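# Assemble the pet carrier: lid, door, upright

## Task

Fit the pet carrier's lid onto its base, install the door and close it, and finish with the carrier standing right side up.

## Robot and tools

Robot: two arms, left_arm and right_arm, each with a five-finger hand (left_arm has a left hand, the mirror of the right). Calibrated bases in the scene frame: left_arm at (-0.012, +0.363, 0) m, right_arm at (+0.010, -0.523, 0) m, both turned slightly about z. A post stands behind the arms. Loose objects may occasionally be nudged by outside pushes.

Frames. Scene frame: origin at table-top height midway between the nominal bases, +z up, +x out over the table, +y toward left_arm (arm names do not match image sides). Fixed cameras and the table use the scene frame. Reported hand positions (m), quaternions (wxyz) and velocities are in each arm's own base frame. Motion offsets are along the current Hand target's own axes. Hand point: 0.05 m in front of the palm; +z runs along the straight fingers, +y points out of the palm, +x runs across the palm away from the thumb on the right hand and toward the thumb on the left hand. Fingers extend 0.06-0.07 m past the point; a wrist bracket on the little-finger side can strike things; with fingers level the wrist can hang well below the point.

A row is always 28 numbers, each in [-1, 1], for both arms even if one is idle: left dx, dy, dz, rx, ry, rz, then left thumb_turn, thumb_bend, index, middle, ring, little, force_limit, speed; then the same fourteen for the right arm. The six pose numbers are an offset (not a pose) from that arm's Hand target as it stood when the action or move began; 1.0 equals 0.6 m or 180 degrees; rx, ry, rz form one rotation vector. Every row in one action or move list counts from that same start, not from the previous row, so resending an offset moves further. Six zeros means no new pose request. Orientation is clipped to within 32 degrees of the measured one each step. Hand motor numbers are absolute targets: -1 open/straight, +1 closed (thumb_turn +1 puts the thumb opposite the fingers). force_limit maps -1..+1 to about 0-10 N at the fingertip (0-15 N for the two thumb motors). speed rises from almost 0 at -1 to full at +0.48 and above; use -0.94 or lower for gentle grips. To leave a hand unchanged, repeat the eight hand numbers of the last row executed for it (before any, use hand_measured plus its force_limit and speed). Thumb turned in, the hand grips objects roughly 0.035-0.065 m thick, handles down to about 0.025 m.

Tools:
- execute_actions(actions, cameras): actions is a list of actions; each action is a table of up to 15 rows, one per 1/30 s step; a short table repeats its last row to step 15. An empty list returns camera images. cameras: names, ["all"], or [].
- move(target, speed, blend, stop_force, zero, blocking, cameras): target is one 28-number row or a list of up to 15 rows, all offsets from the same starting Hand targets, reached by straight hand paths within 10 s total. speed in m/s, 0.002-3.6, default 0.25 (turns at twice that in rad/s), one value or one per target. blend in m rounds corners in a list; 0 stops at each. stop_force in N, 3-120, ends an arm's path when its wrist sensor feels that much push against its motion; go very slowly (about 0.005 m/s) when using it to touch; tool numbers must match in every listed target; it cannot be combined with blocking=false. zero (default true) re-zeros the sensor first. blocking=false returns after about 0.5 s while the move continues. The result adds a move: line giving the ending (done, off_target, moving, held, fault) and limits such as paced (pose clipped) or held (steps withheld).
- wait(seconds 0-3600, cameras): lets time pass without new commands.
- stop(cameras): brakes a running move.
- zoom_image(camera, region): camera is cam_high, cam_low, cam_left_wrist or cam_right_wrist; region [x0, y0, x1, y1] in pixels, at most 504 by 504, from the newest images.
- show_instructions(): shows the reference pages.
- zero_wrist_force(arm): arm is left_arm or right_arm.
- finished_scene(scene): scene 1; final, cannot be undone.

Results give end_effector_position and orientation, Hand target (the last commanded pose; the point often rests a little short and the next offsets count from Hand target), joint positions and torques, Wrist force and torque in the hand's own axes, hand_measured, hand_stopped_by (moving, target, force, stalled, fault) and hand_load_n (positive when the finger is pushed open; near 0 means a grip was lost), plus motor temperatures. Cameras: cam_high and cam_low (896x504, fixed), cam_left_wrist and cam_right_wrist (672x504 fisheye).

Avoid: any object leaving the table, even small drops, releasing moving parts, slams or hard pushes, and ramming fixed things. Outside force near 150 N or joint contact torque at its limit (wrist joints only about 13-14 N m) stops that arm for 10 s. Keep the arms from touching each other and never close a hand on the other hand. Paths do not avoid obstacles; a wrist passing near its arm's base axis is refused or swings the arm. Motors warn at 70 °C and brake the arm at 85 °C, so avoid long stretched holds or pushes. Thinking time lets the scene run on.

Each tool is called after "Request:" by a JSON object that holds its "fn" and its "kwargs", one argument or row to a line.

Reference images:

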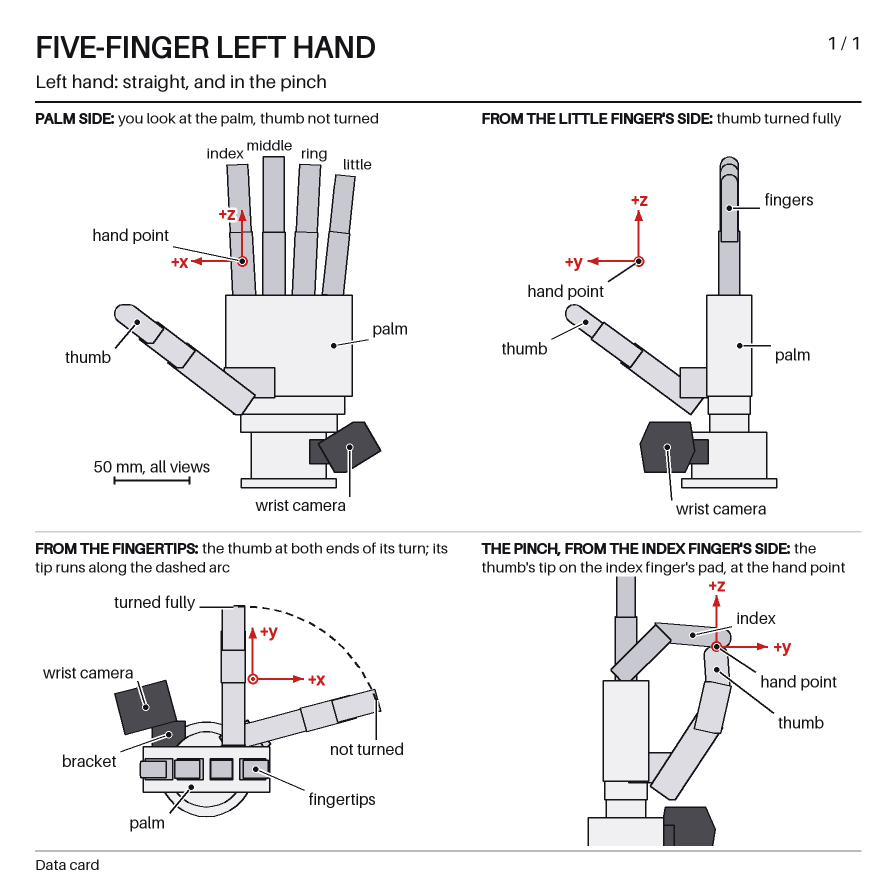

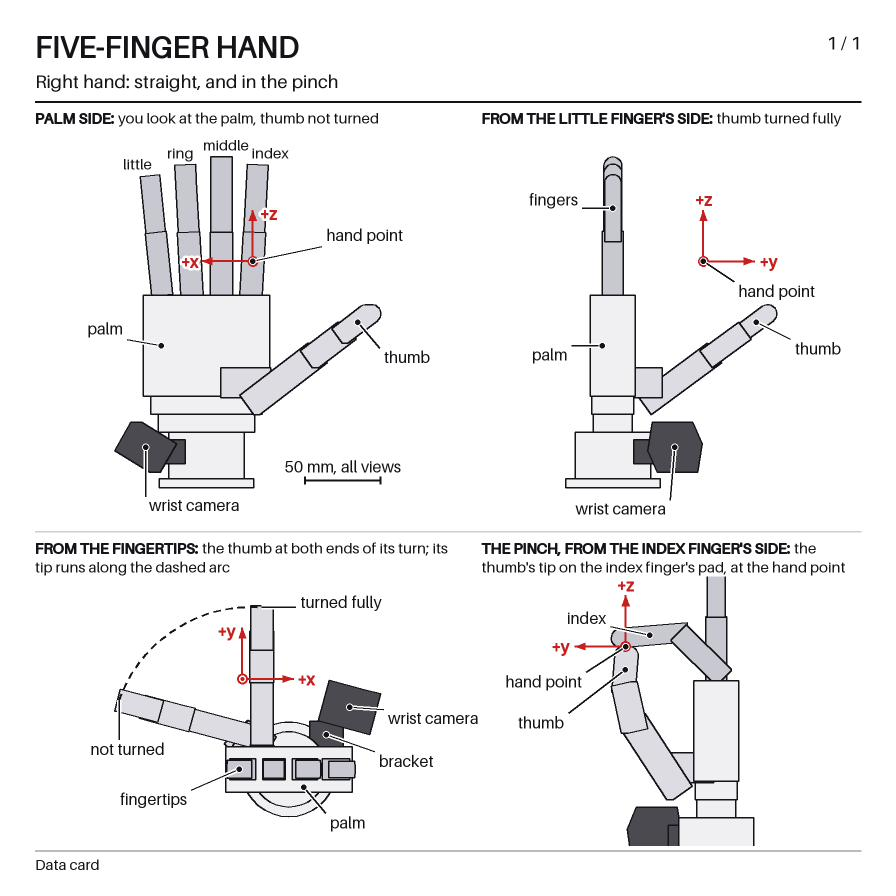

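## Session

Request:
{"fn": "execute_actions", "kwargs": {
  "actions": []
}}

Scene clock: 0.00 s.
left_arm: end_effector_position=(+0.3706, -0.0624, +0.2979) hand_measured=(-1.000, -1.000, -1.000, -1.000, -1.000, -1.000) hand_load_n=(+0.0, +0.0, +0.0, +0.0, +0.0, +0.0) hand_stopped_by=(target, target, target, target, target, target) hand_force_limit=0.00 hand_speed=-0.80 end_effector_quat_wxyz=(-0.087, +0.721, +0.680, +0.099) | right_arm: end_effector_position=(+0.4011, +0.5196, +0.3269) hand_measured=(-1.000, -1.000, -1.000, -1.000, -1.000, -1.000) hand_load_n=(+0.0, +0.0, +0.0, +0.0, +0.0, +0.0) hand_stopped_by=(target, target, target, target, target, target) hand_force_limit=0.00 hand_speed=-0.80 end_effector_quat_wxyz=(+0.154, -0.001, +0.876, +0.457)
Joint positions: left_arm=[3.076 -1.626 -1.657 1.72 -1.834 -0.006] | right_arm=[0.425 -1.35 1.609 0.49 0.903 -0.848]
Joint velocities: within noise
Joint torques (N m): no reading
Motor temperatures (°C): left_arm=[35 28 40 42 32 42] | right_arm=[26 41 42 34 39 52]
Wrist force (N): no reading
Wrist torque (N m): no reading
Wrist force, peak (N): no reading
Hand target: left_arm +0.3706, -0.0624, +0.2979; -0.087, +0.721, +0.680, +0.099 | right_arm +0.4011, +0.5196, +0.3269; +0.154, -0.001, +0.876, +0.457

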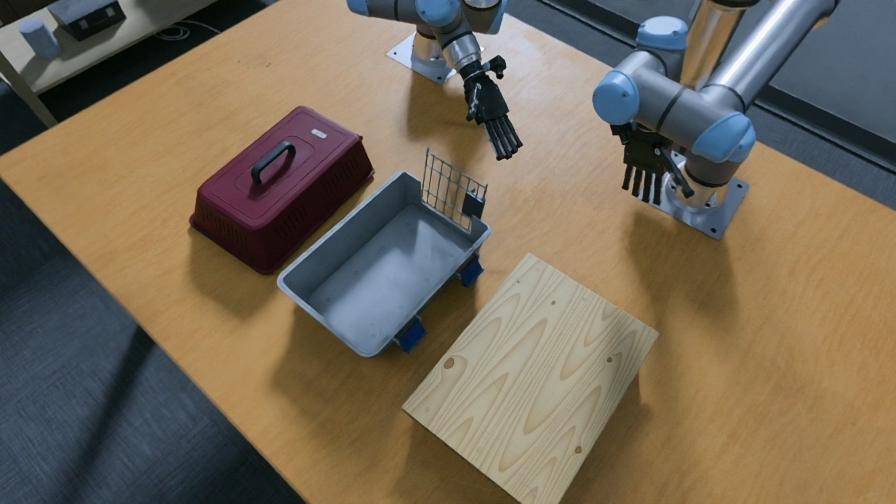

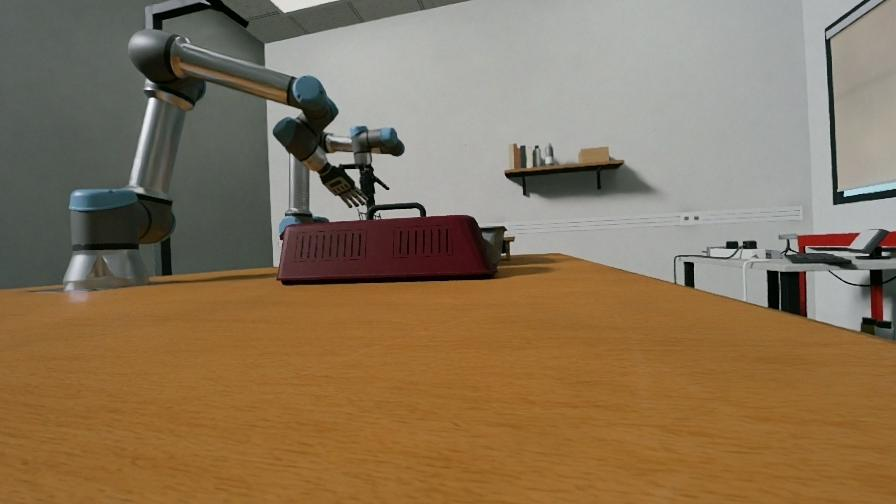

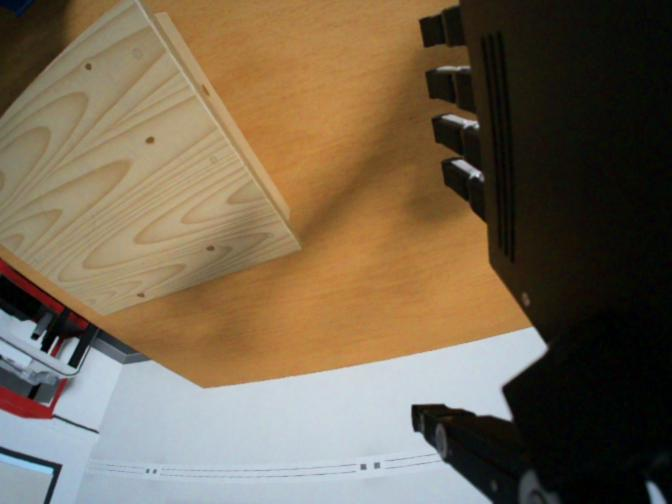

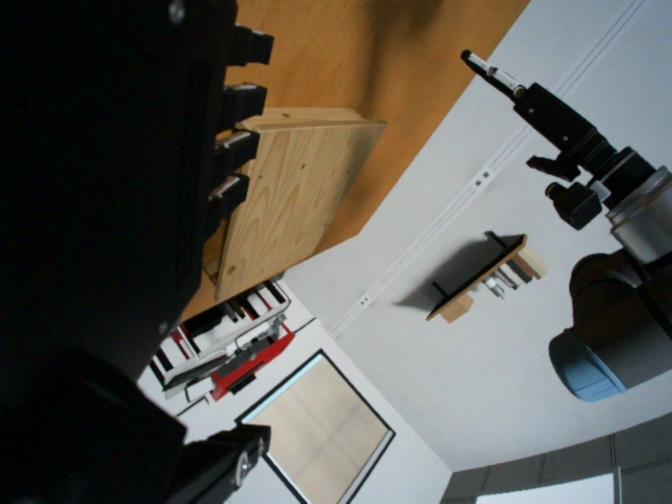

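Request:
{"fn": "zoom_image", "kwargs": {
  "camera": "cam_high",
  "region": [260, 130, 520, 370]
}}

Request:
{"fn": "zoom_image", "kwargs": {
  "camera": "cam_high",
  "region": [170, 90, 400, 290]
}}

Request:
{"fn": "zoom_image", "kwargs": {
  "camera": "cam_high",
  "region": [380, 130, 520, 240]
}}

Request:
{"fn": "zoom_image", "kwargs": {
  "camera": "cam_low",
  "region": [260, 90, 540, 300]
}}

Scaled by 1.938 from the camera's image (finer frame: 1280x720).

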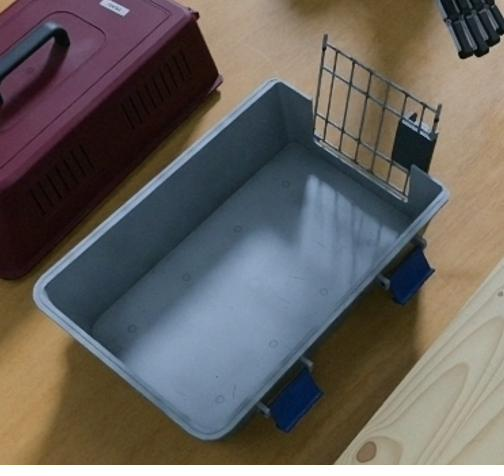

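Scaled by 2.191 from the camera's image (finer frame: 1280x720).

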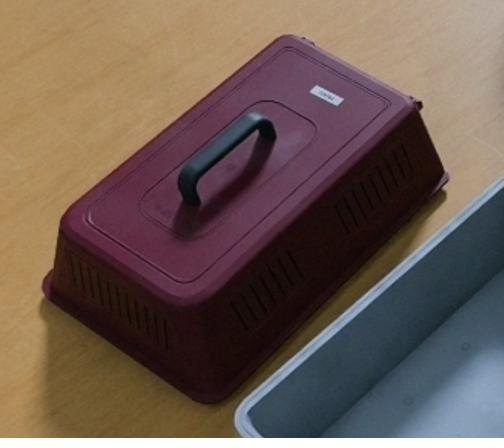

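Scaled by 3.600 from the camera's image (finer frame: 1280x720).

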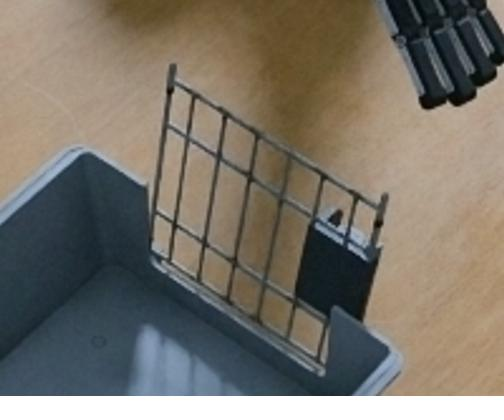

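Scaled by 1.800 from the camera's image (finer frame: 1280x720).

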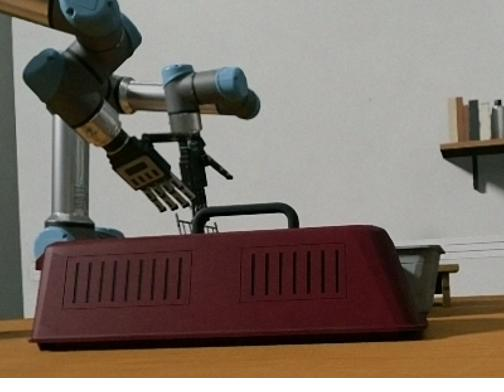

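Request:
{"fn": "move", "kwargs": {
  "target": [
    [0,0,0,0,0,0,-1,-1,-1,-1,-1,-1,0,-0.8,-0.0541,0.1601,-0.1070,0,0,0,-1,-1,-1,-1,-1,-1,0,-0.8],
    [0,0,0,0,0,0,-1,-1,-1,-1,-1,-1,0,-0.8,-0.4821,-0.2010,-0.4305,0.0517,-0.1528,0.1021,-1,-1,-1,-1,-1,-1,0,-0.8]
  ],
  "blend": 0.05,
  "cameras": ["cam_high","cam_right_wrist"]
}}

Scene clock: 118.63 s.
left_arm: end_effector_position=(+0.3706, -0.0624, +0.2979) hand_measured=(-1.000, -1.000, -1.000, -1.000, -1.000, -1.000) hand_load_n=(+0.0, +0.0, +0.0, +0.0, +0.0, +0.5) hand_stopped_by=(target, target, target, target, target, target) hand_force_limit=0.00 hand_speed=-0.80 end_effector_quat_wxyz=(-0.087, +0.721, +0.680, +0.099) | right_arm: end_effector_position=(+0.6247, +0.2024, +0.4465) hand_measured=(-1.000, -1.000, -1.000, -1.000, -1.000, -1.000) hand_load_n=(+0.0, -0.5, +0.0, +0.0, +0.0, +0.0) hand_stopped_by=(target, target, target, target, target, target) hand_force_limit=0.00 hand_speed=-0.80 end_effector_quat_wxyz=(+0.282, +0.258, +0.837, +0.392)
Joint positions: left_arm=[3.076 -1.626 -1.657 1.72 -1.834 -0.006] | right_arm=[-0.175 -1.38 1.337 0.793 0.903 -0.848]
Joint torques (N m): left_arm=[-0.23 20.42 16.48 -2.48 -0.57 -0.21] | right_arm=[-4.2 -43.78 -6.01 2.3 -3 -1.15]
Wrist force (N): left_arm=[0.1 0.0 0.0] | right_arm=[0.6 0.2 0.1]
Wrist torque (N m): left_arm=[-0.01 -0.03 0.01] | right_arm=[0.10 -0.06 -0.05]
Wrist force, peak (N): left_arm=[0.2 0.3 -0.1] | right_arm=[0.6 -2.3 1.4]
Hand target: left_arm +0.3706, -0.0624, +0.2979; -0.087, +0.721, +0.680, +0.099 | right_arm +0.6246, +0.2024, +0.4465; +0.282, +0.258, +0.837, +0.392
Off the commanded pose: left_arm 0.000 m, 0 deg | right_arm 0.000 m, 0 deg.
move: done
cam_right_wrist: T_world_to_cam=[[-0.00706, 0.73893, 0.67375, -0.44718], [0.30931, -0.63911, 0.70418, -0.37181], [0.95093, 0.21337, -0.22404, -0.42308]] pos_world=[0.51417, 0.18308, 0.46832]

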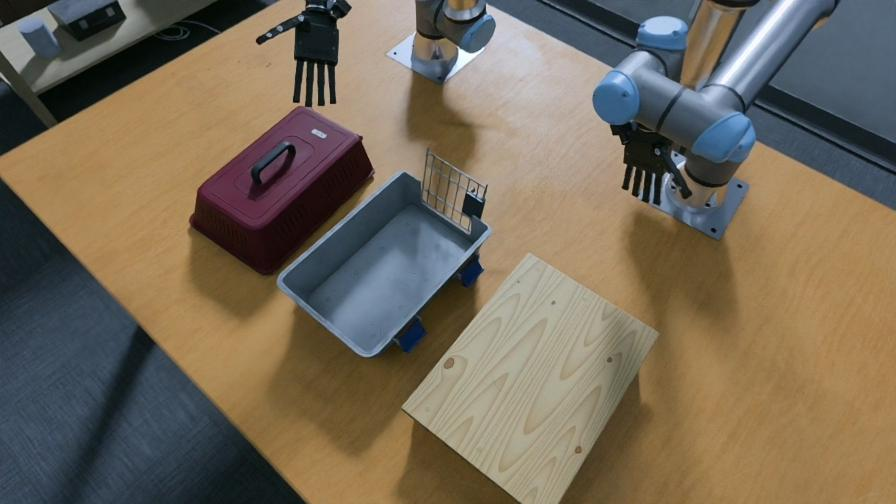

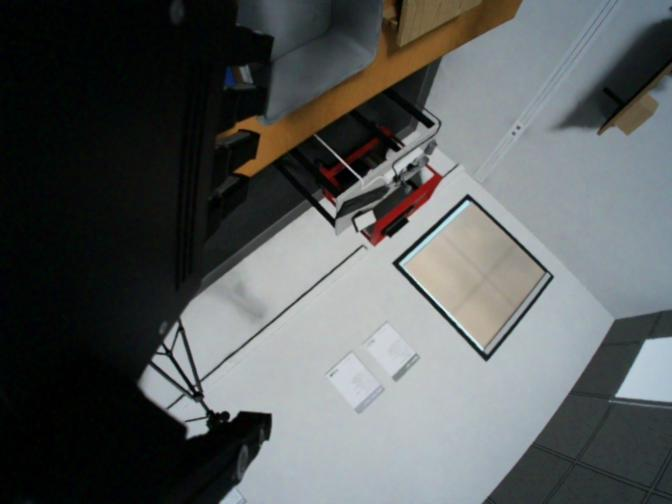

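Request:
{"fn": "move", "kwargs": {
  "target": [
    [0,0,0,0,0,0,-1,-1,-1,-1,-1,-1,0,-0.8,0.1170,0.1328,-0.0598,-0.1074,0.0947,0,-1,-1,-1,-1,-1,-1,0,-0.8],
    [0,0,0,0,0,0,-1,-1,-1,-1,-1,-1,0,-0.8,0.2052,0.2328,-0.1908,-0.2147,0.1894,0,-1,-1,-1,-1,-1,-1,0,-0.8],
    [0,0,0,0,0,0,-1,-1,-1,-1,-1,-1,0,-0.8,0.2470,0.2800,-0.3668,-0.3221,0.2841,0,-1,-1,-1,-1,-1,-1,0,-0.8],
    [0,0,0,0,0,0,-1,-1,-1,-1,-1,-1,0,-0.8,0.2340,0.2653,-0.5527,-0.4295,0.3788,0,-1,-1,-1,-1,-1,-1,0,-0.8]
  ],
  "blend": 0.02,
  "cameras": ["cam_high"]
}}

Scene clock: 126.13 s.
left_arm: end_effector_position=(+0.3706, -0.0624, +0.2979) hand_measured=(-1.000, -1.000, -1.000, -1.000, -1.000, -1.000) hand_load_n=(+0.5, +0.0, +0.0, +0.0, +0.0, +0.0) hand_stopped_by=(target, target, target, target, target, target) hand_force_limit=0.00 hand_speed=-0.80 end_effector_quat_wxyz=(-0.087, +0.721, +0.680, +0.099) | right_arm: end_effector_position=(+0.3353, +0.2140, +0.7134) hand_measured=(-1.000, -1.000, -1.000, -1.000, -1.000, -1.000) hand_load_n=(+0.0, +0.0, +0.0, +0.0, +0.0, +0.0) hand_stopped_by=(target, target, target, target, target, target) hand_force_limit=0.00 hand_speed=-0.80 end_effector_quat_wxyz=(-0.107, -0.208, +0.437, +0.869) end_effector_velocity=(+0.000, -0.001, +0.000) end_effector_angular_velocity=(+0.004, +0.002, +0.004)
Joint positions: left_arm=[3.076 -1.626 -1.657 1.72 -1.834 -0.006] | right_arm=[-0.178 -1.381 1.338 0.791 -0.899 -0.845]
Joint velocities: left_arm=[within noise] | right_arm=[-0.001 0 0.001 0.001 -0.006 0.001]
Joint torques (N m): left_arm=[-1.05 20.89 15.86 -2.57 -0.65 -0.02] | right_arm=[-3.49 -35.44 -14.8 0.16 -2.98 1.76]
Wrist force (N): left_arm=[-0.1 -0.1 0.0] | right_arm=[1.3 0.4 0.9]
Wrist torque (N m): left_arm=[-0.01 -0.01 0.00] | right_arm=[0.01 -0.22 0.12]
Wrist force, peak (N): left_arm=[0.4 -0.2 0.0] | right_arm=[2.1 0.8 0.4]
Hand target: left_arm +0.3706, -0.0624, +0.2979; -0.087, +0.721, +0.680, +0.099 | right_arm +0.3353, +0.2139, +0.7134; -0.107, -0.208, +0.437, +0.869
Off the commanded pose: left_arm 0.000 m, 0 deg | right_arm 0.000 m, 0 deg.
move: done

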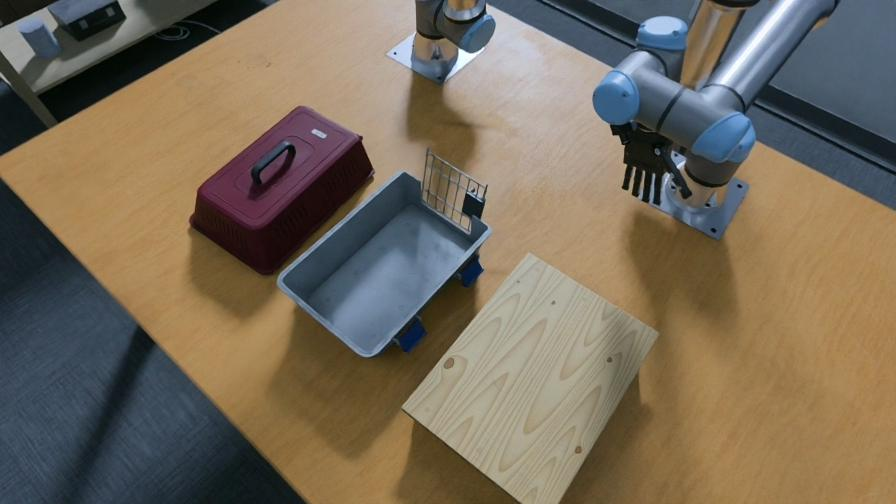

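Flip worked. Second stage.

Request:
{"fn": "move", "kwargs": {
  "target": [
    [0,0,0,0,0,0,-1,-1,-1,-1,-1,-1,0,-0.8,0.1015,-0.1692,-0.0748,0.0986,0.1119,-0.1192,-1,-1,-1,-1,-1,-1,0,-0.8],
    [0,0,0,0,0,0,-1,-1,-1,-1,-1,-1,0,-0.8,0.1010,-0.3228,-0.2198,0.1973,0.2237,-0.2383,-1,-1,-1,-1,-1,-1,0,-0.8],
    [0,0,0,0,0,0,-1,-1,-1,-1,-1,-1,0,-0.8,-0.0017,-0.4073,-0.3840,0.2959,0.3356,-0.3575,-1,-1,-1,-1,-1,-1,0,-0.8],
    [0,0,0,0,0,0,-1,-1,-1,-1,-1,-1,0,-0.8,-0.1398,-0.4023,-0.4940,0.3781,0.4288,-0.4568,-1,-1,-1,-1,-1,-1,0,-0.8]
  ],
  "blend": 0.02,
  "cameras": ["cam_high","cam_right_wrist"]
}}

Scene clock: 133.90 s.
left_arm: end_effector_position=(+0.3706, -0.0624, +0.2979) hand_measured=(-1.000, -1.000, -1.000, -1.000, -1.000, -1.000) hand_load_n=(+0.0, -0.5, +0.0, +0.0, +0.0, +0.5) hand_stopped_by=(target, target, target, target, target, target) hand_force_limit=0.00 hand_speed=-0.80 end_effector_quat_wxyz=(-0.087, +0.721, +0.680, +0.099) | right_arm: end_effector_position=(+0.5437, +0.1768, +0.3842) hand_measured=(-1.000, -1.000, -1.000, -1.000, -1.000, -1.000) hand_load_n=(+0.0, +0.0, +0.0, +0.0, +0.0, +0.0) hand_stopped_by=(target, target, target, target, target, target) hand_force_limit=0.00 hand_speed=-0.80 end_effector_quat_wxyz=(-0.316, +0.849, -0.412, -0.099)
Joint positions: left_arm=[3.076 -1.626 -1.657 1.72 -1.834 -0.006] | right_arm=[-0.177 -1.381 1.339 -1.506 -0.897 -0.852]
Joint torques (N m): left_arm=[-0.15 20.84 15.53 -2.6 -0.65 0.2] | right_arm=[2.87 -44.53 -39.5 -4.5 3.35 0.78]
Wrist force (N): left_arm=[0.0 -0.1 0.0] | right_arm=[-0.5 -2.2 -0.6]
Wrist torque (N m): left_arm=[-0.02 -0.01 -0.01] | right_arm=[0.04 0.13 -0.06]
Wrist force, peak (N): left_arm=[-0.1 0.0 -0.3] | right_arm=[-0.2 -3.0 -0.8]
Hand target: left_arm +0.3706, -0.0624, +0.2979; -0.087, +0.721, +0.680, +0.099 | right_arm +0.5438, +0.1768, +0.3843; -0.316, +0.849, -0.412, -0.099
Off the commanded pose: left_arm 0.000 m, 0 deg | right_arm 0.000 m, 0 deg.
move: done
cam_right_wrist: T_world_to_cam=[[-0.53023, -0.62541, -0.57247, 0.61764], [-0.78064, 0.09663, 0.61747, 0.17657], [-0.33086, 0.77429, -0.53945, 0.36432]] pos_world=[0.58587, 0.08713, 0.44109]

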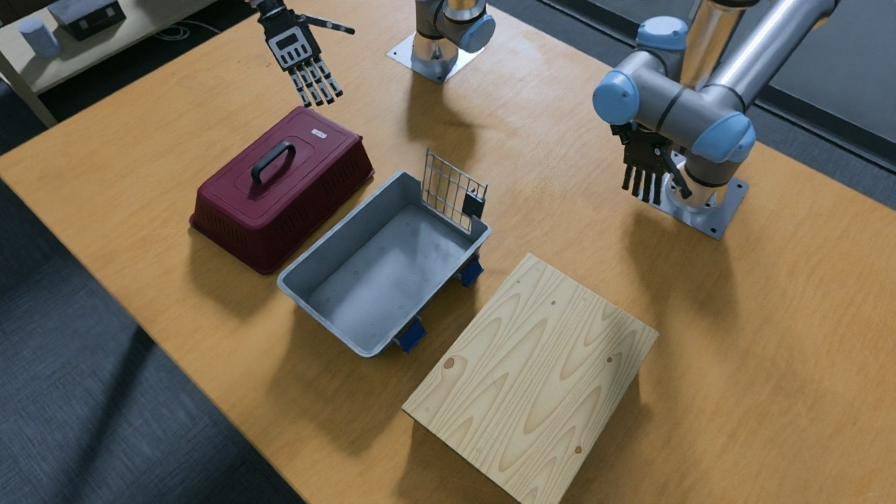

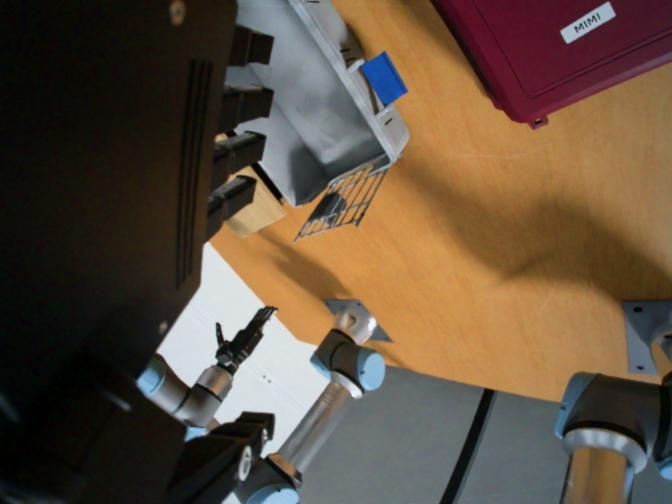

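Request:
{"fn": "zoom_image", "kwargs": {
  "camera": "cam_right_wrist",
  "region": [200, 0, 440, 260]
}}

Request:
{"fn": "zoom_image", "kwargs": {
  "camera": "cam_right_wrist",
  "region": [430, 0, 672, 180]
}}

Scaled by 1.938 from the camera's image (finer frame: 960x720).

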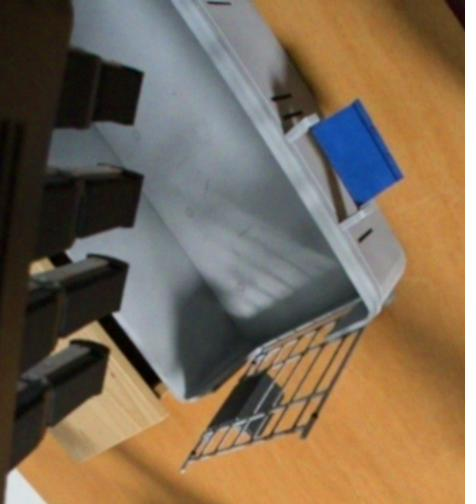

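Scaled by 2.083 from the camera's image (finer frame: 960x720).

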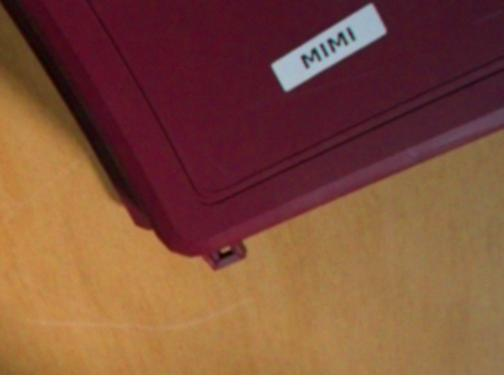

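Request:
{"fn": "move", "kwargs": {
  "target": [-0.4752,-0.0345,-0.1077,-0.1451,-0.0051,0.5357,-1,-1,-1,-1,-1,-1,0,-0.8,0,0,0,0,0,0,-1,-1,-1,-1,-1,-1,0,-0.8],
  "cameras": ["cam_high","cam_left_wrist"]
}}

Scene clock: 157.90 s.
left_arm: end_effector_position=(+0.3326, -0.3527, +0.2858) hand_measured=(-1.000, -1.000, -1.000, -1.000, -1.000, -1.000) hand_load_n=(+0.0, +0.0, +0.0, +0.0, +0.0, +0.0) hand_stopped_by=(target, target, target, target, target, target) hand_force_limit=0.00 hand_speed=-0.80 end_effector_quat_wxyz=(+0.020, +0.985, -0.114, +0.130) | right_arm: end_effector_position=(+0.5438, +0.1768, +0.3843) hand_measured=(-1.000, -1.000, -1.000, -1.000, -1.000, -1.000) hand_load_n=(+0.0, +0.0, +0.0, +0.0, +0.0, +0.0) hand_stopped_by=(target, target, target, target, target, target) hand_force_limit=0.00 hand_speed=-0.80 end_effector_quat_wxyz=(-0.316, +0.849, -0.412, -0.099)
Joint positions: left_arm=[2.694 -1.694 -1.549 1.934 -1.617 1.361] | right_arm=[-0.177 -1.381 1.339 -1.506 -0.897 -0.852]
Joint torques (N m): left_arm=[4.12 36.83 9.26 -3.96 -2.7 1.75] | right_arm=[4.75 -12.03 -38.95 -2.53 -1.41 -1.43]
Wrist force (N): left_arm=[0.0 -0.1 -0.2] | right_arm=[-0.2 -2.1 -0.7]
Wrist torque (N m): left_arm=[-0.04 0.01 -0.07] | right_arm=[0.07 0.10 -0.05]
Wrist force, peak (N): left_arm=[2.5 0.9 0.5] | right_arm=[-0.6 -2.6 -0.9]
Hand target: left_arm +0.3326, -0.3527, +0.2858; +0.020, +0.985, -0.114, +0.131 | right_arm +0.5438, +0.1768, +0.3843; -0.316, +0.849, -0.412, -0.099
Off the commanded pose: left_arm 0.000 m, 0 deg | right_arm 0.000 m, 0 deg.
move: done
cam_left_wrist: T_world_to_cam=[[0.50521, 0.86217, 0.03769, 0.13004], [0.59268, -0.37838, 0.71103, -0.53945], [0.62729, -0.33688, -0.70215, -0.01236]] pos_world=[0.26177, -0.3204, 0.36999]

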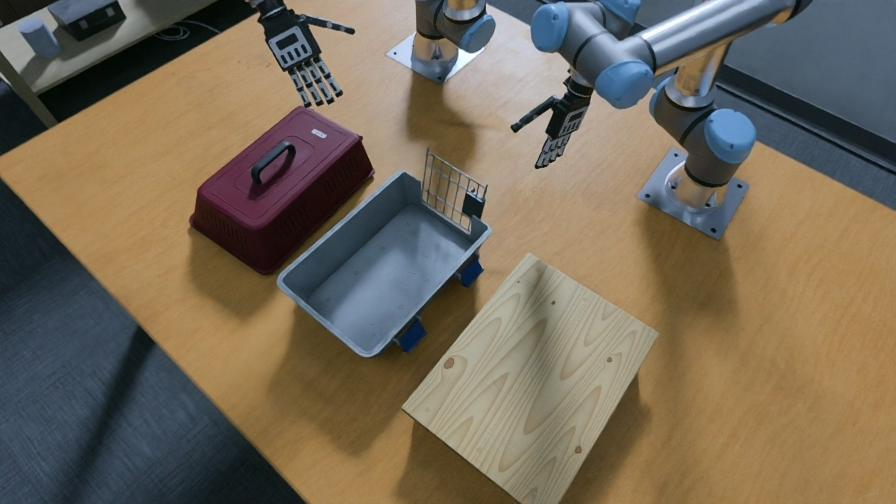

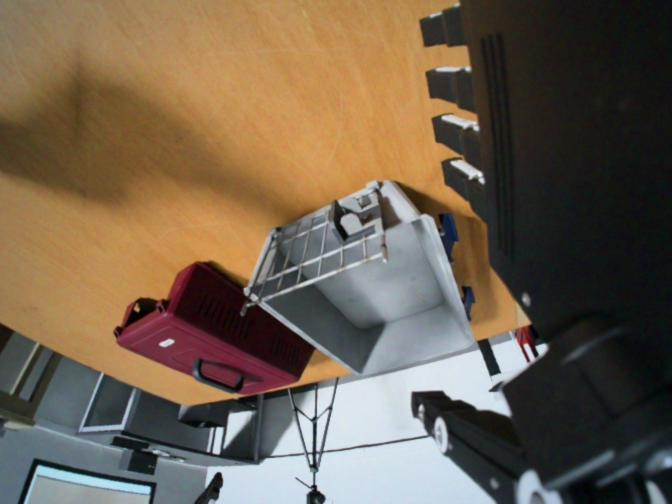

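Request:
{"fn": "zoom_image", "kwargs": {
  "camera": "cam_left_wrist",
  "region": [220, 160, 500, 390]
}}

Request:
{"fn": "zoom_image", "kwargs": {
  "camera": "cam_left_wrist",
  "region": [100, 240, 330, 410]
}}

Request:
{"fn": "zoom_image", "kwargs": {
  "camera": "cam_left_wrist",
  "region": [235, 170, 415, 320]
}}

Scaled by 1.800 from the camera's image (finer frame: 960x720).

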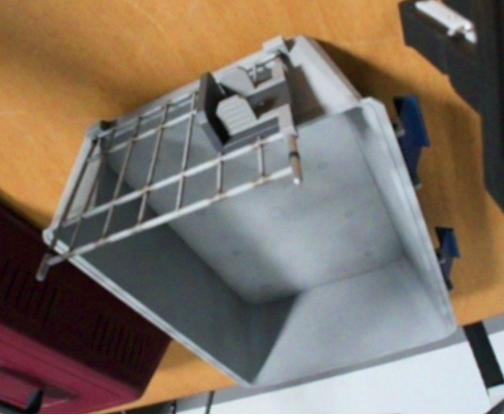

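Scaled by 2.191 from the camera's image (finer frame: 960x720).

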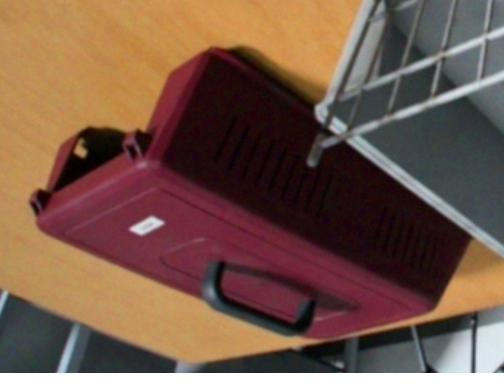

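Scaled by 2.800 from the camera's image (finer frame: 960x720).

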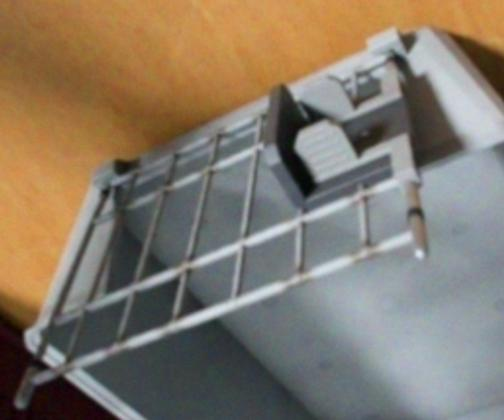

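Request:
{"fn": "execute_actions", "kwargs": {
  "actions": [],
  "cameras": ["cam_low","cam_high"]
}}

Request:
{"fn": "zoom_image", "kwargs": {
  "camera": "cam_low",
  "region": [270, 180, 400, 300]
}}

Request:
{"fn": "zoom_image", "kwargs": {
  "camera": "cam_low",
  "region": [390, 180, 520, 300]
}}

Scene clock: 167.70 s.
left_arm: end_effector_position=(+0.3326, -0.3527, +0.2858) hand_measured=(-1.000, -1.000, -1.000, -1.000, -1.000, -1.000) hand_load_n=(+0.0, +0.0, +0.0, +0.0, +0.0, +0.0) hand_stopped_by=(target, target, target, target, target, target) hand_force_limit=0.00 hand_speed=-0.80 end_effector_quat_wxyz=(+0.020, +0.985, -0.114, +0.131) | right_arm: end_effector_position=(+0.5438, +0.1768, +0.3843) hand_measured=(-1.000, -1.000, -1.000, -1.000, -1.000, -1.000) hand_load_n=(+0.0, +0.0, +0.0, +0.0, +0.0, +0.0) hand_stopped_by=(target, target, target, target, target, target) hand_force_limit=0.00 hand_speed=-0.80 end_effector_quat_wxyz=(-0.316, +0.849, -0.412, -0.099)
Joint positions: left_arm=[2.694 -1.694 -1.55 1.934 -1.617 1.361] | right_arm=[-0.177 -1.381 1.339 -1.506 -0.897 -0.852]
Joint velocities: within noise
Joint torques (N m): left_arm=[7.1 38.01 5.83 -4.15 -2.88 1.73] | right_arm=[4.64 -12.14 -39.16 -1.26 -1.51 -1.53]
Motor temperatures (°C): left_arm=[35 28 38 41 32 41] | right_arm=[25 40 41 33 38 51]
Wrist force (N): left_arm=[0.0 0.0 -0.5] | right_arm=[-0.3 -2.3 -0.8]
Wrist torque (N m): left_arm=[-0.01 0.02 -0.08] | right_arm=[0.04 0.11 -0.06]
Wrist force, peak (N): left_arm=[0.1 -0.1 -0.6] | right_arm=[-0.5 -2.6 -1.0]
Hand target: left_arm +0.3326, -0.3527, +0.2858; +0.020, +0.985, -0.114, +0.131 | right_arm +0.5438, +0.1768, +0.3843; -0.316, +0.849, -0.412, -0.099
Off the commanded pose: left_arm 0.000 m, 0 deg | right_arm 0.000 m, 0 deg.
Images, in order (width x height): cam_high 896x504, cam_low 896x504.

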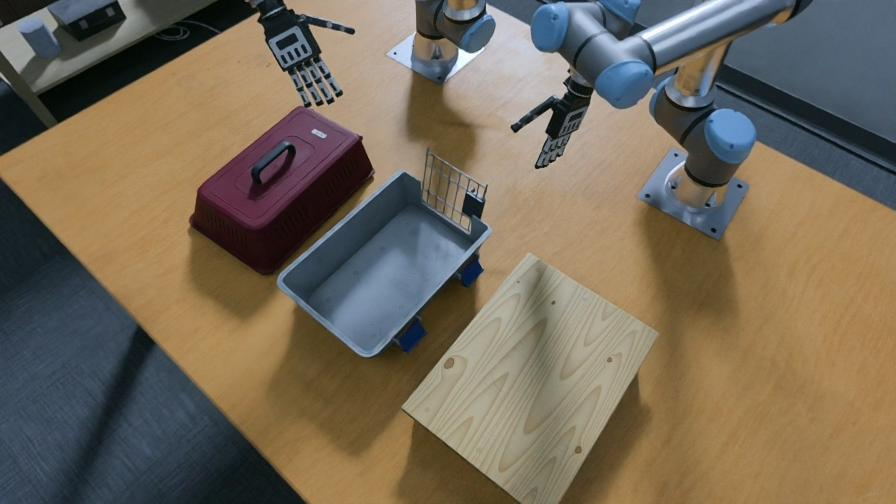

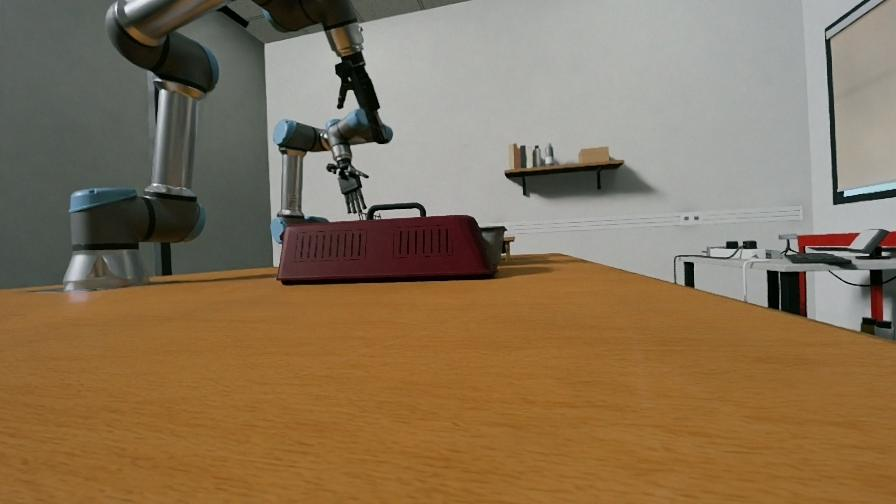

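Scaled by 3.877 from the camera's image (finer frame: 1280x720).

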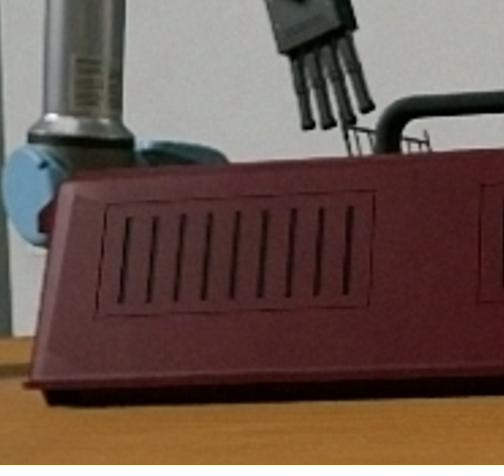

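Scaled by 3.877 from the camera's image (finer frame: 1280x720).

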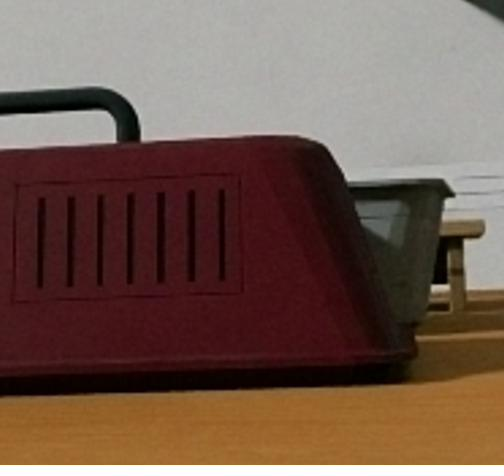

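Request:
{"fn": "zoom_image", "kwargs": {
  "camera": "cam_high",
  "region": [235, 120, 325, 210]
}}

Request:
{"fn": "zoom_image", "kwargs": {
  "camera": "cam_high",
  "region": [180, 90, 390, 285]
}}

Scaled by 5.600 from the camera's image (finer frame: 1280x720).

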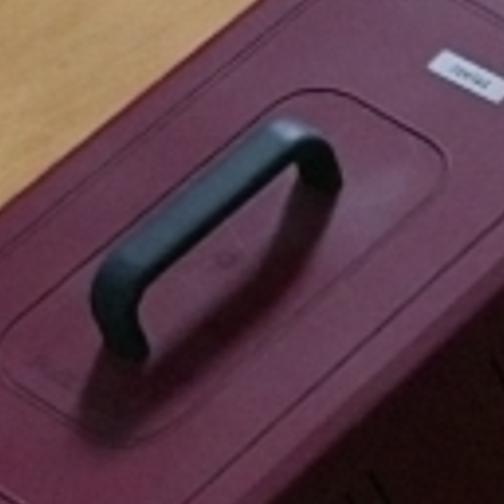

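Scaled by 2.400 from the camera's image (finer frame: 1280x720).

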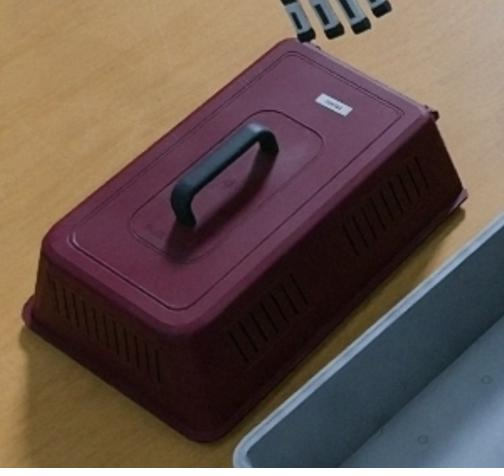

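Request:
{"fn": "move", "kwargs": {
  "target": [0,0,0,0,0,0,-1,-1,-1,-1,-1,-1,0,-0.8,0.4383,-0.0262,-0.0453,0.0442,0.1800,0.7000,1,-1,0,0,0,0,0,0.2],
  "cameras": ["cam_high","cam_low","cam_right_wrist","cam_left_wrist"]
}}

Scene clock: 226.10 s.
left_arm: end_effector_position=(+0.3326, -0.3527, +0.2858) hand_measured=(-1.000, -1.000, -1.000, -1.000, -1.000, -1.000) hand_load_n=(+0.0, +0.0, +0.0, +0.0, +0.0, +0.0) hand_stopped_by=(target, target, target, target, target, target) hand_force_limit=0.00 hand_speed=-0.80 end_effector_quat_wxyz=(+0.020, +0.985, -0.114, +0.131) | right_arm: end_effector_position=(+0.7217, -0.0005, +0.2998) hand_measured=(+1.000, -1.000, +0.000, +0.000, +0.000, +0.000) hand_load_n=(+0.0, -0.5, +0.0, +0.0, +0.0, +0.0) hand_stopped_by=(target, target, target, target, target, target) hand_force_limit=0.00 hand_speed=0.20 end_effector_quat_wxyz=(+0.000, +0.000, +0.995, +0.104) end_effector_velocity=(+0.001, -0.001, +0.002) end_effector_angular_velocity=(+0.000, -0.001, -0.007)
Joint positions: left_arm=[2.694 -1.694 -1.55 1.934 -1.617 1.361] | right_arm=[-0.351 -1.093 1.094 -1.498 -1.375 1.213]
Joint velocities: left_arm=[within noise] | right_arm=[-0.001 -0.001 -0.002 0.001 0.001 0.006]
Joint torques (N m): left_arm=[7.01 38.13 6.14 -3.91 -3.03 0.77] | right_arm=[4.27 -62.43 -6.01 -3.16 2.97 1.78]
Wrist force (N): left_arm=[-0.1 -0.1 -0.3] | right_arm=[1.3 -1.4 -0.5]
Wrist torque (N m): left_arm=[-0.03 0.03 -0.08] | right_arm=[0.01 -0.05 0.00]
Wrist force, peak (N): left_arm=[0.2 0.0 -0.6] | right_arm=[-1.7 -2.7 0.6]
Hand target: left_arm +0.3326, -0.3527, +0.2858; +0.020, +0.985, -0.114, +0.131 | right_arm +0.7217, -0.0004, +0.3000; +0.000, +0.001, +0.995, +0.104
Off the commanded pose: left_arm 0.000 m, 0 deg | right_arm 0.000 m, 0 deg.
move: done
cam_left_wrist: T_world_to_cam=[[0.50543, 0.86204, 0.03783, 0.12989], [0.59251, -0.3786, 0.71105, -0.53948], [0.62728, -0.33697, -0.70213, -0.01239]] pos_world=[0.26177, -0.3204, 0.36999]
cam_right_wrist: T_world_to_cam=[[-0.304, 0.93442, 0.18562, 0.16292], [0.82664, 0.16187, 0.53895, -0.75166], [0.47356, 0.31728, -0.82163, 0.01877]] pos_world=[0.66199, -0.03652, 0.3903]

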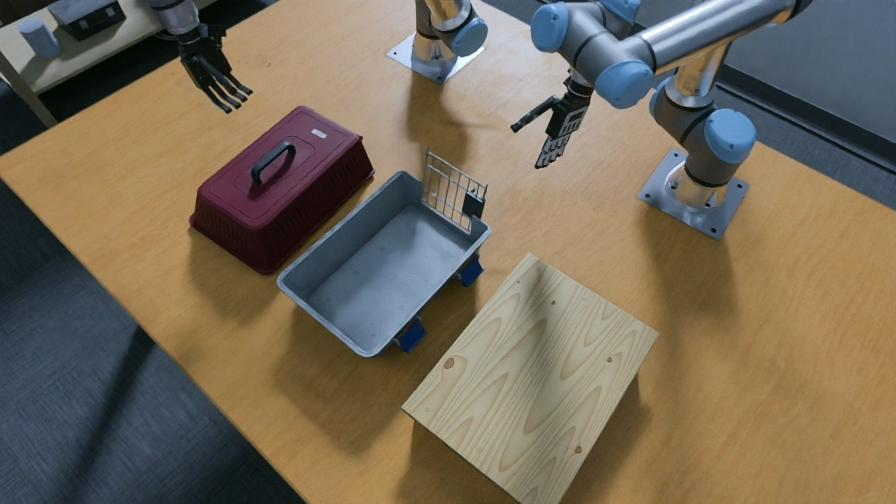

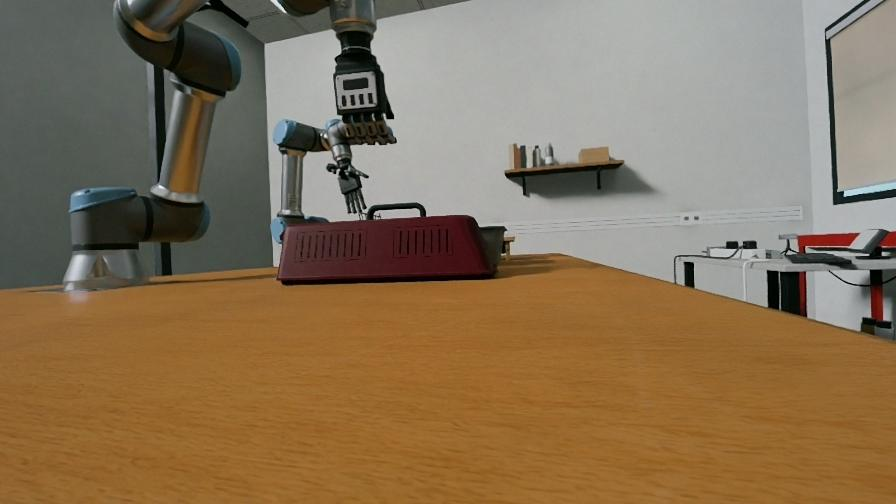

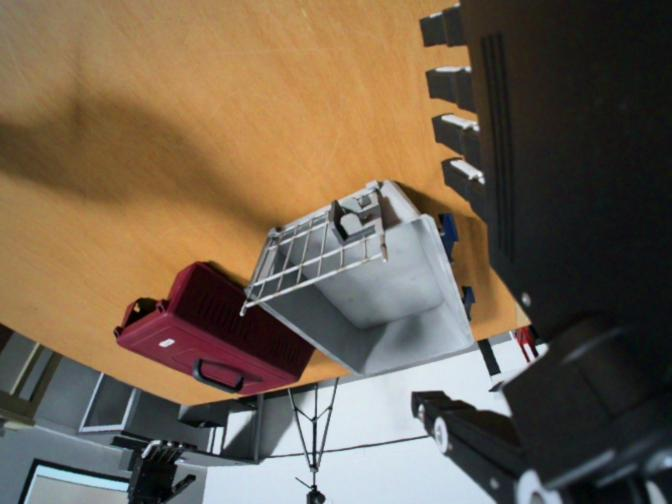

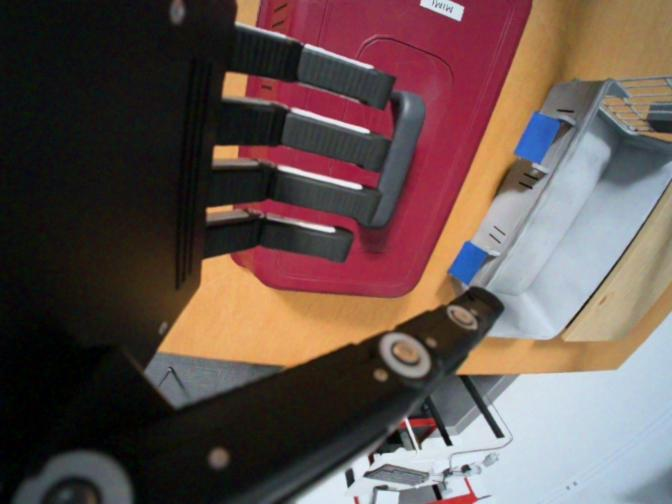

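Request:
{"fn": "move", "kwargs": {
  "target": [0,0,0,0,0,0,-1,-1,-1,-1,-1,-1,0,-0.8,-0.0233,0.016,0.1653,0,0,0,1,-1,0,0,0,0,0,0.2],
  "cameras": ["cam_low","cam_right_wrist"]
}}

Request:
{"fn": "zoom_image", "kwargs": {
  "camera": "cam_low",
  "region": [320, 150, 460, 270]
}}

Request:
{"fn": "zoom_image", "kwargs": {
  "camera": "cam_right_wrist",
  "region": [180, 0, 480, 300]
}}

Scene clock: 235.63 s.
left_arm: end_effector_position=(+0.3326, -0.3527, +0.2858) hand_measured=(-1.000, -1.000, -1.000, -1.000, -1.000, -1.000) hand_load_n=(+0.0, +0.0, +0.0, +0.0, +0.0, +0.0) hand_stopped_by=(target, target, target, target, target, target) hand_force_limit=0.00 hand_speed=-0.80 end_effector_quat_wxyz=(+0.020, +0.985, -0.114, +0.131) | right_arm: end_effector_position=(+0.7356, +0.0295, +0.2048) hand_measured=(+1.000, -1.000, +0.000, +0.000, +0.000, +0.000) hand_load_n=(-0.5, +0.0, +0.0, +0.0, +0.0, +0.0) hand_stopped_by=(target, target, target, target, target, target) hand_force_limit=0.00 hand_speed=0.20 end_effector_quat_wxyz=(-0.001, +0.001, +0.995, +0.104) end_effector_velocity=(+0.001, +0.000, +0.000) end_effector_angular_velocity=(-0.001, -0.004, -0.001)
Joint positions: left_arm=[2.694 -1.694 -1.55 1.934 -1.617 1.361] | right_arm=[-0.304 -1.041 1.261 -1.727 -1.372 1.262]
Joint velocities: left_arm=[within noise] | right_arm=[0 0 0.001 -0.005 0 0]
Joint torques (N m): left_arm=[6.59 38.21 5.94 -3.27 -2.92 0.11] | right_arm=[2.9 -62.78 -22.61 -4.59 1.15 -1.09]
Wrist force (N): left_arm=[0.1 0.0 -0.4] | right_arm=[1.4 -0.8 0.1]
Wrist torque (N m): left_arm=[-0.01 -0.01 -0.07] | right_arm=[0.07 -0.11 0.04]
Wrist force, peak (N): left_arm=[0.2 0.0 -0.6] | right_arm=[1.6 -4.5 -1.4]
Hand target: left_arm +0.3326, -0.3527, +0.2858; +0.020, +0.985, -0.114, +0.131 | right_arm +0.7356, +0.0295, +0.2049; +0.000, +0.001, +0.995, +0.104
Off the commanded pose: left_arm 0.000 m, 0 deg | right_arm 0.000 m, 0 deg.
move: done
cam_right_wrist: T_world_to_cam=[[-0.30373, 0.93444, 0.18594, 0.15647], [0.82685, 0.16156, 0.53871, -0.71689], [0.47335, 0.31737, -0.82171, -0.07521]] pos_world=[0.67589, -0.00652, 0.2953]

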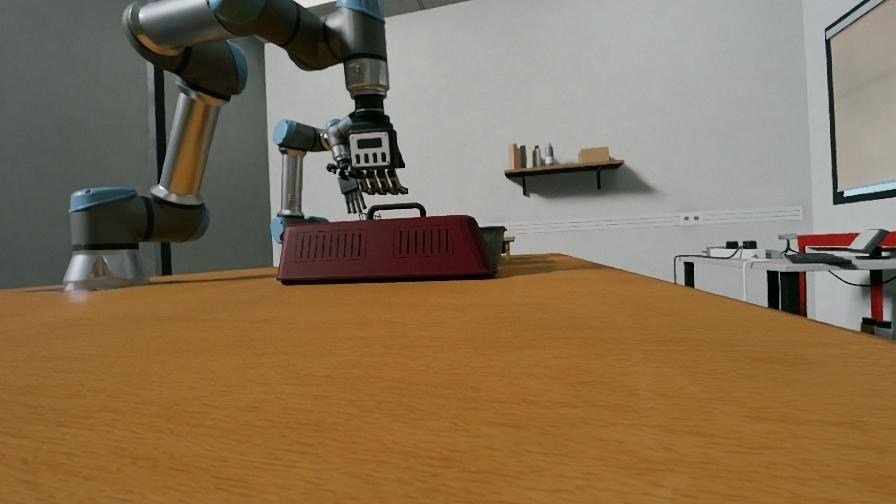

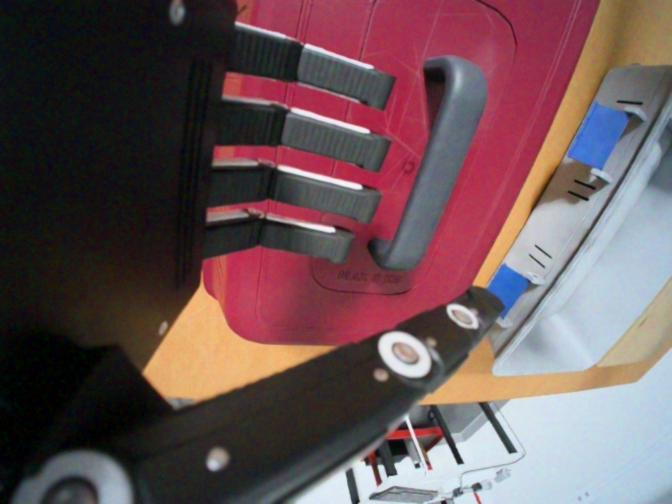

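Scaled by 3.600 from the camera's image (finer frame: 1280x720).

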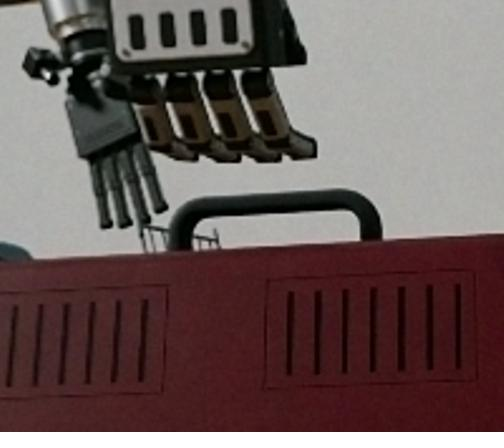

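Scaled by 1.680 from the camera's image (finer frame: 960x720).

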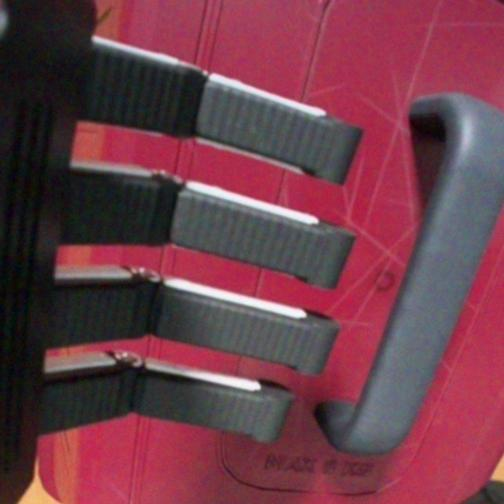

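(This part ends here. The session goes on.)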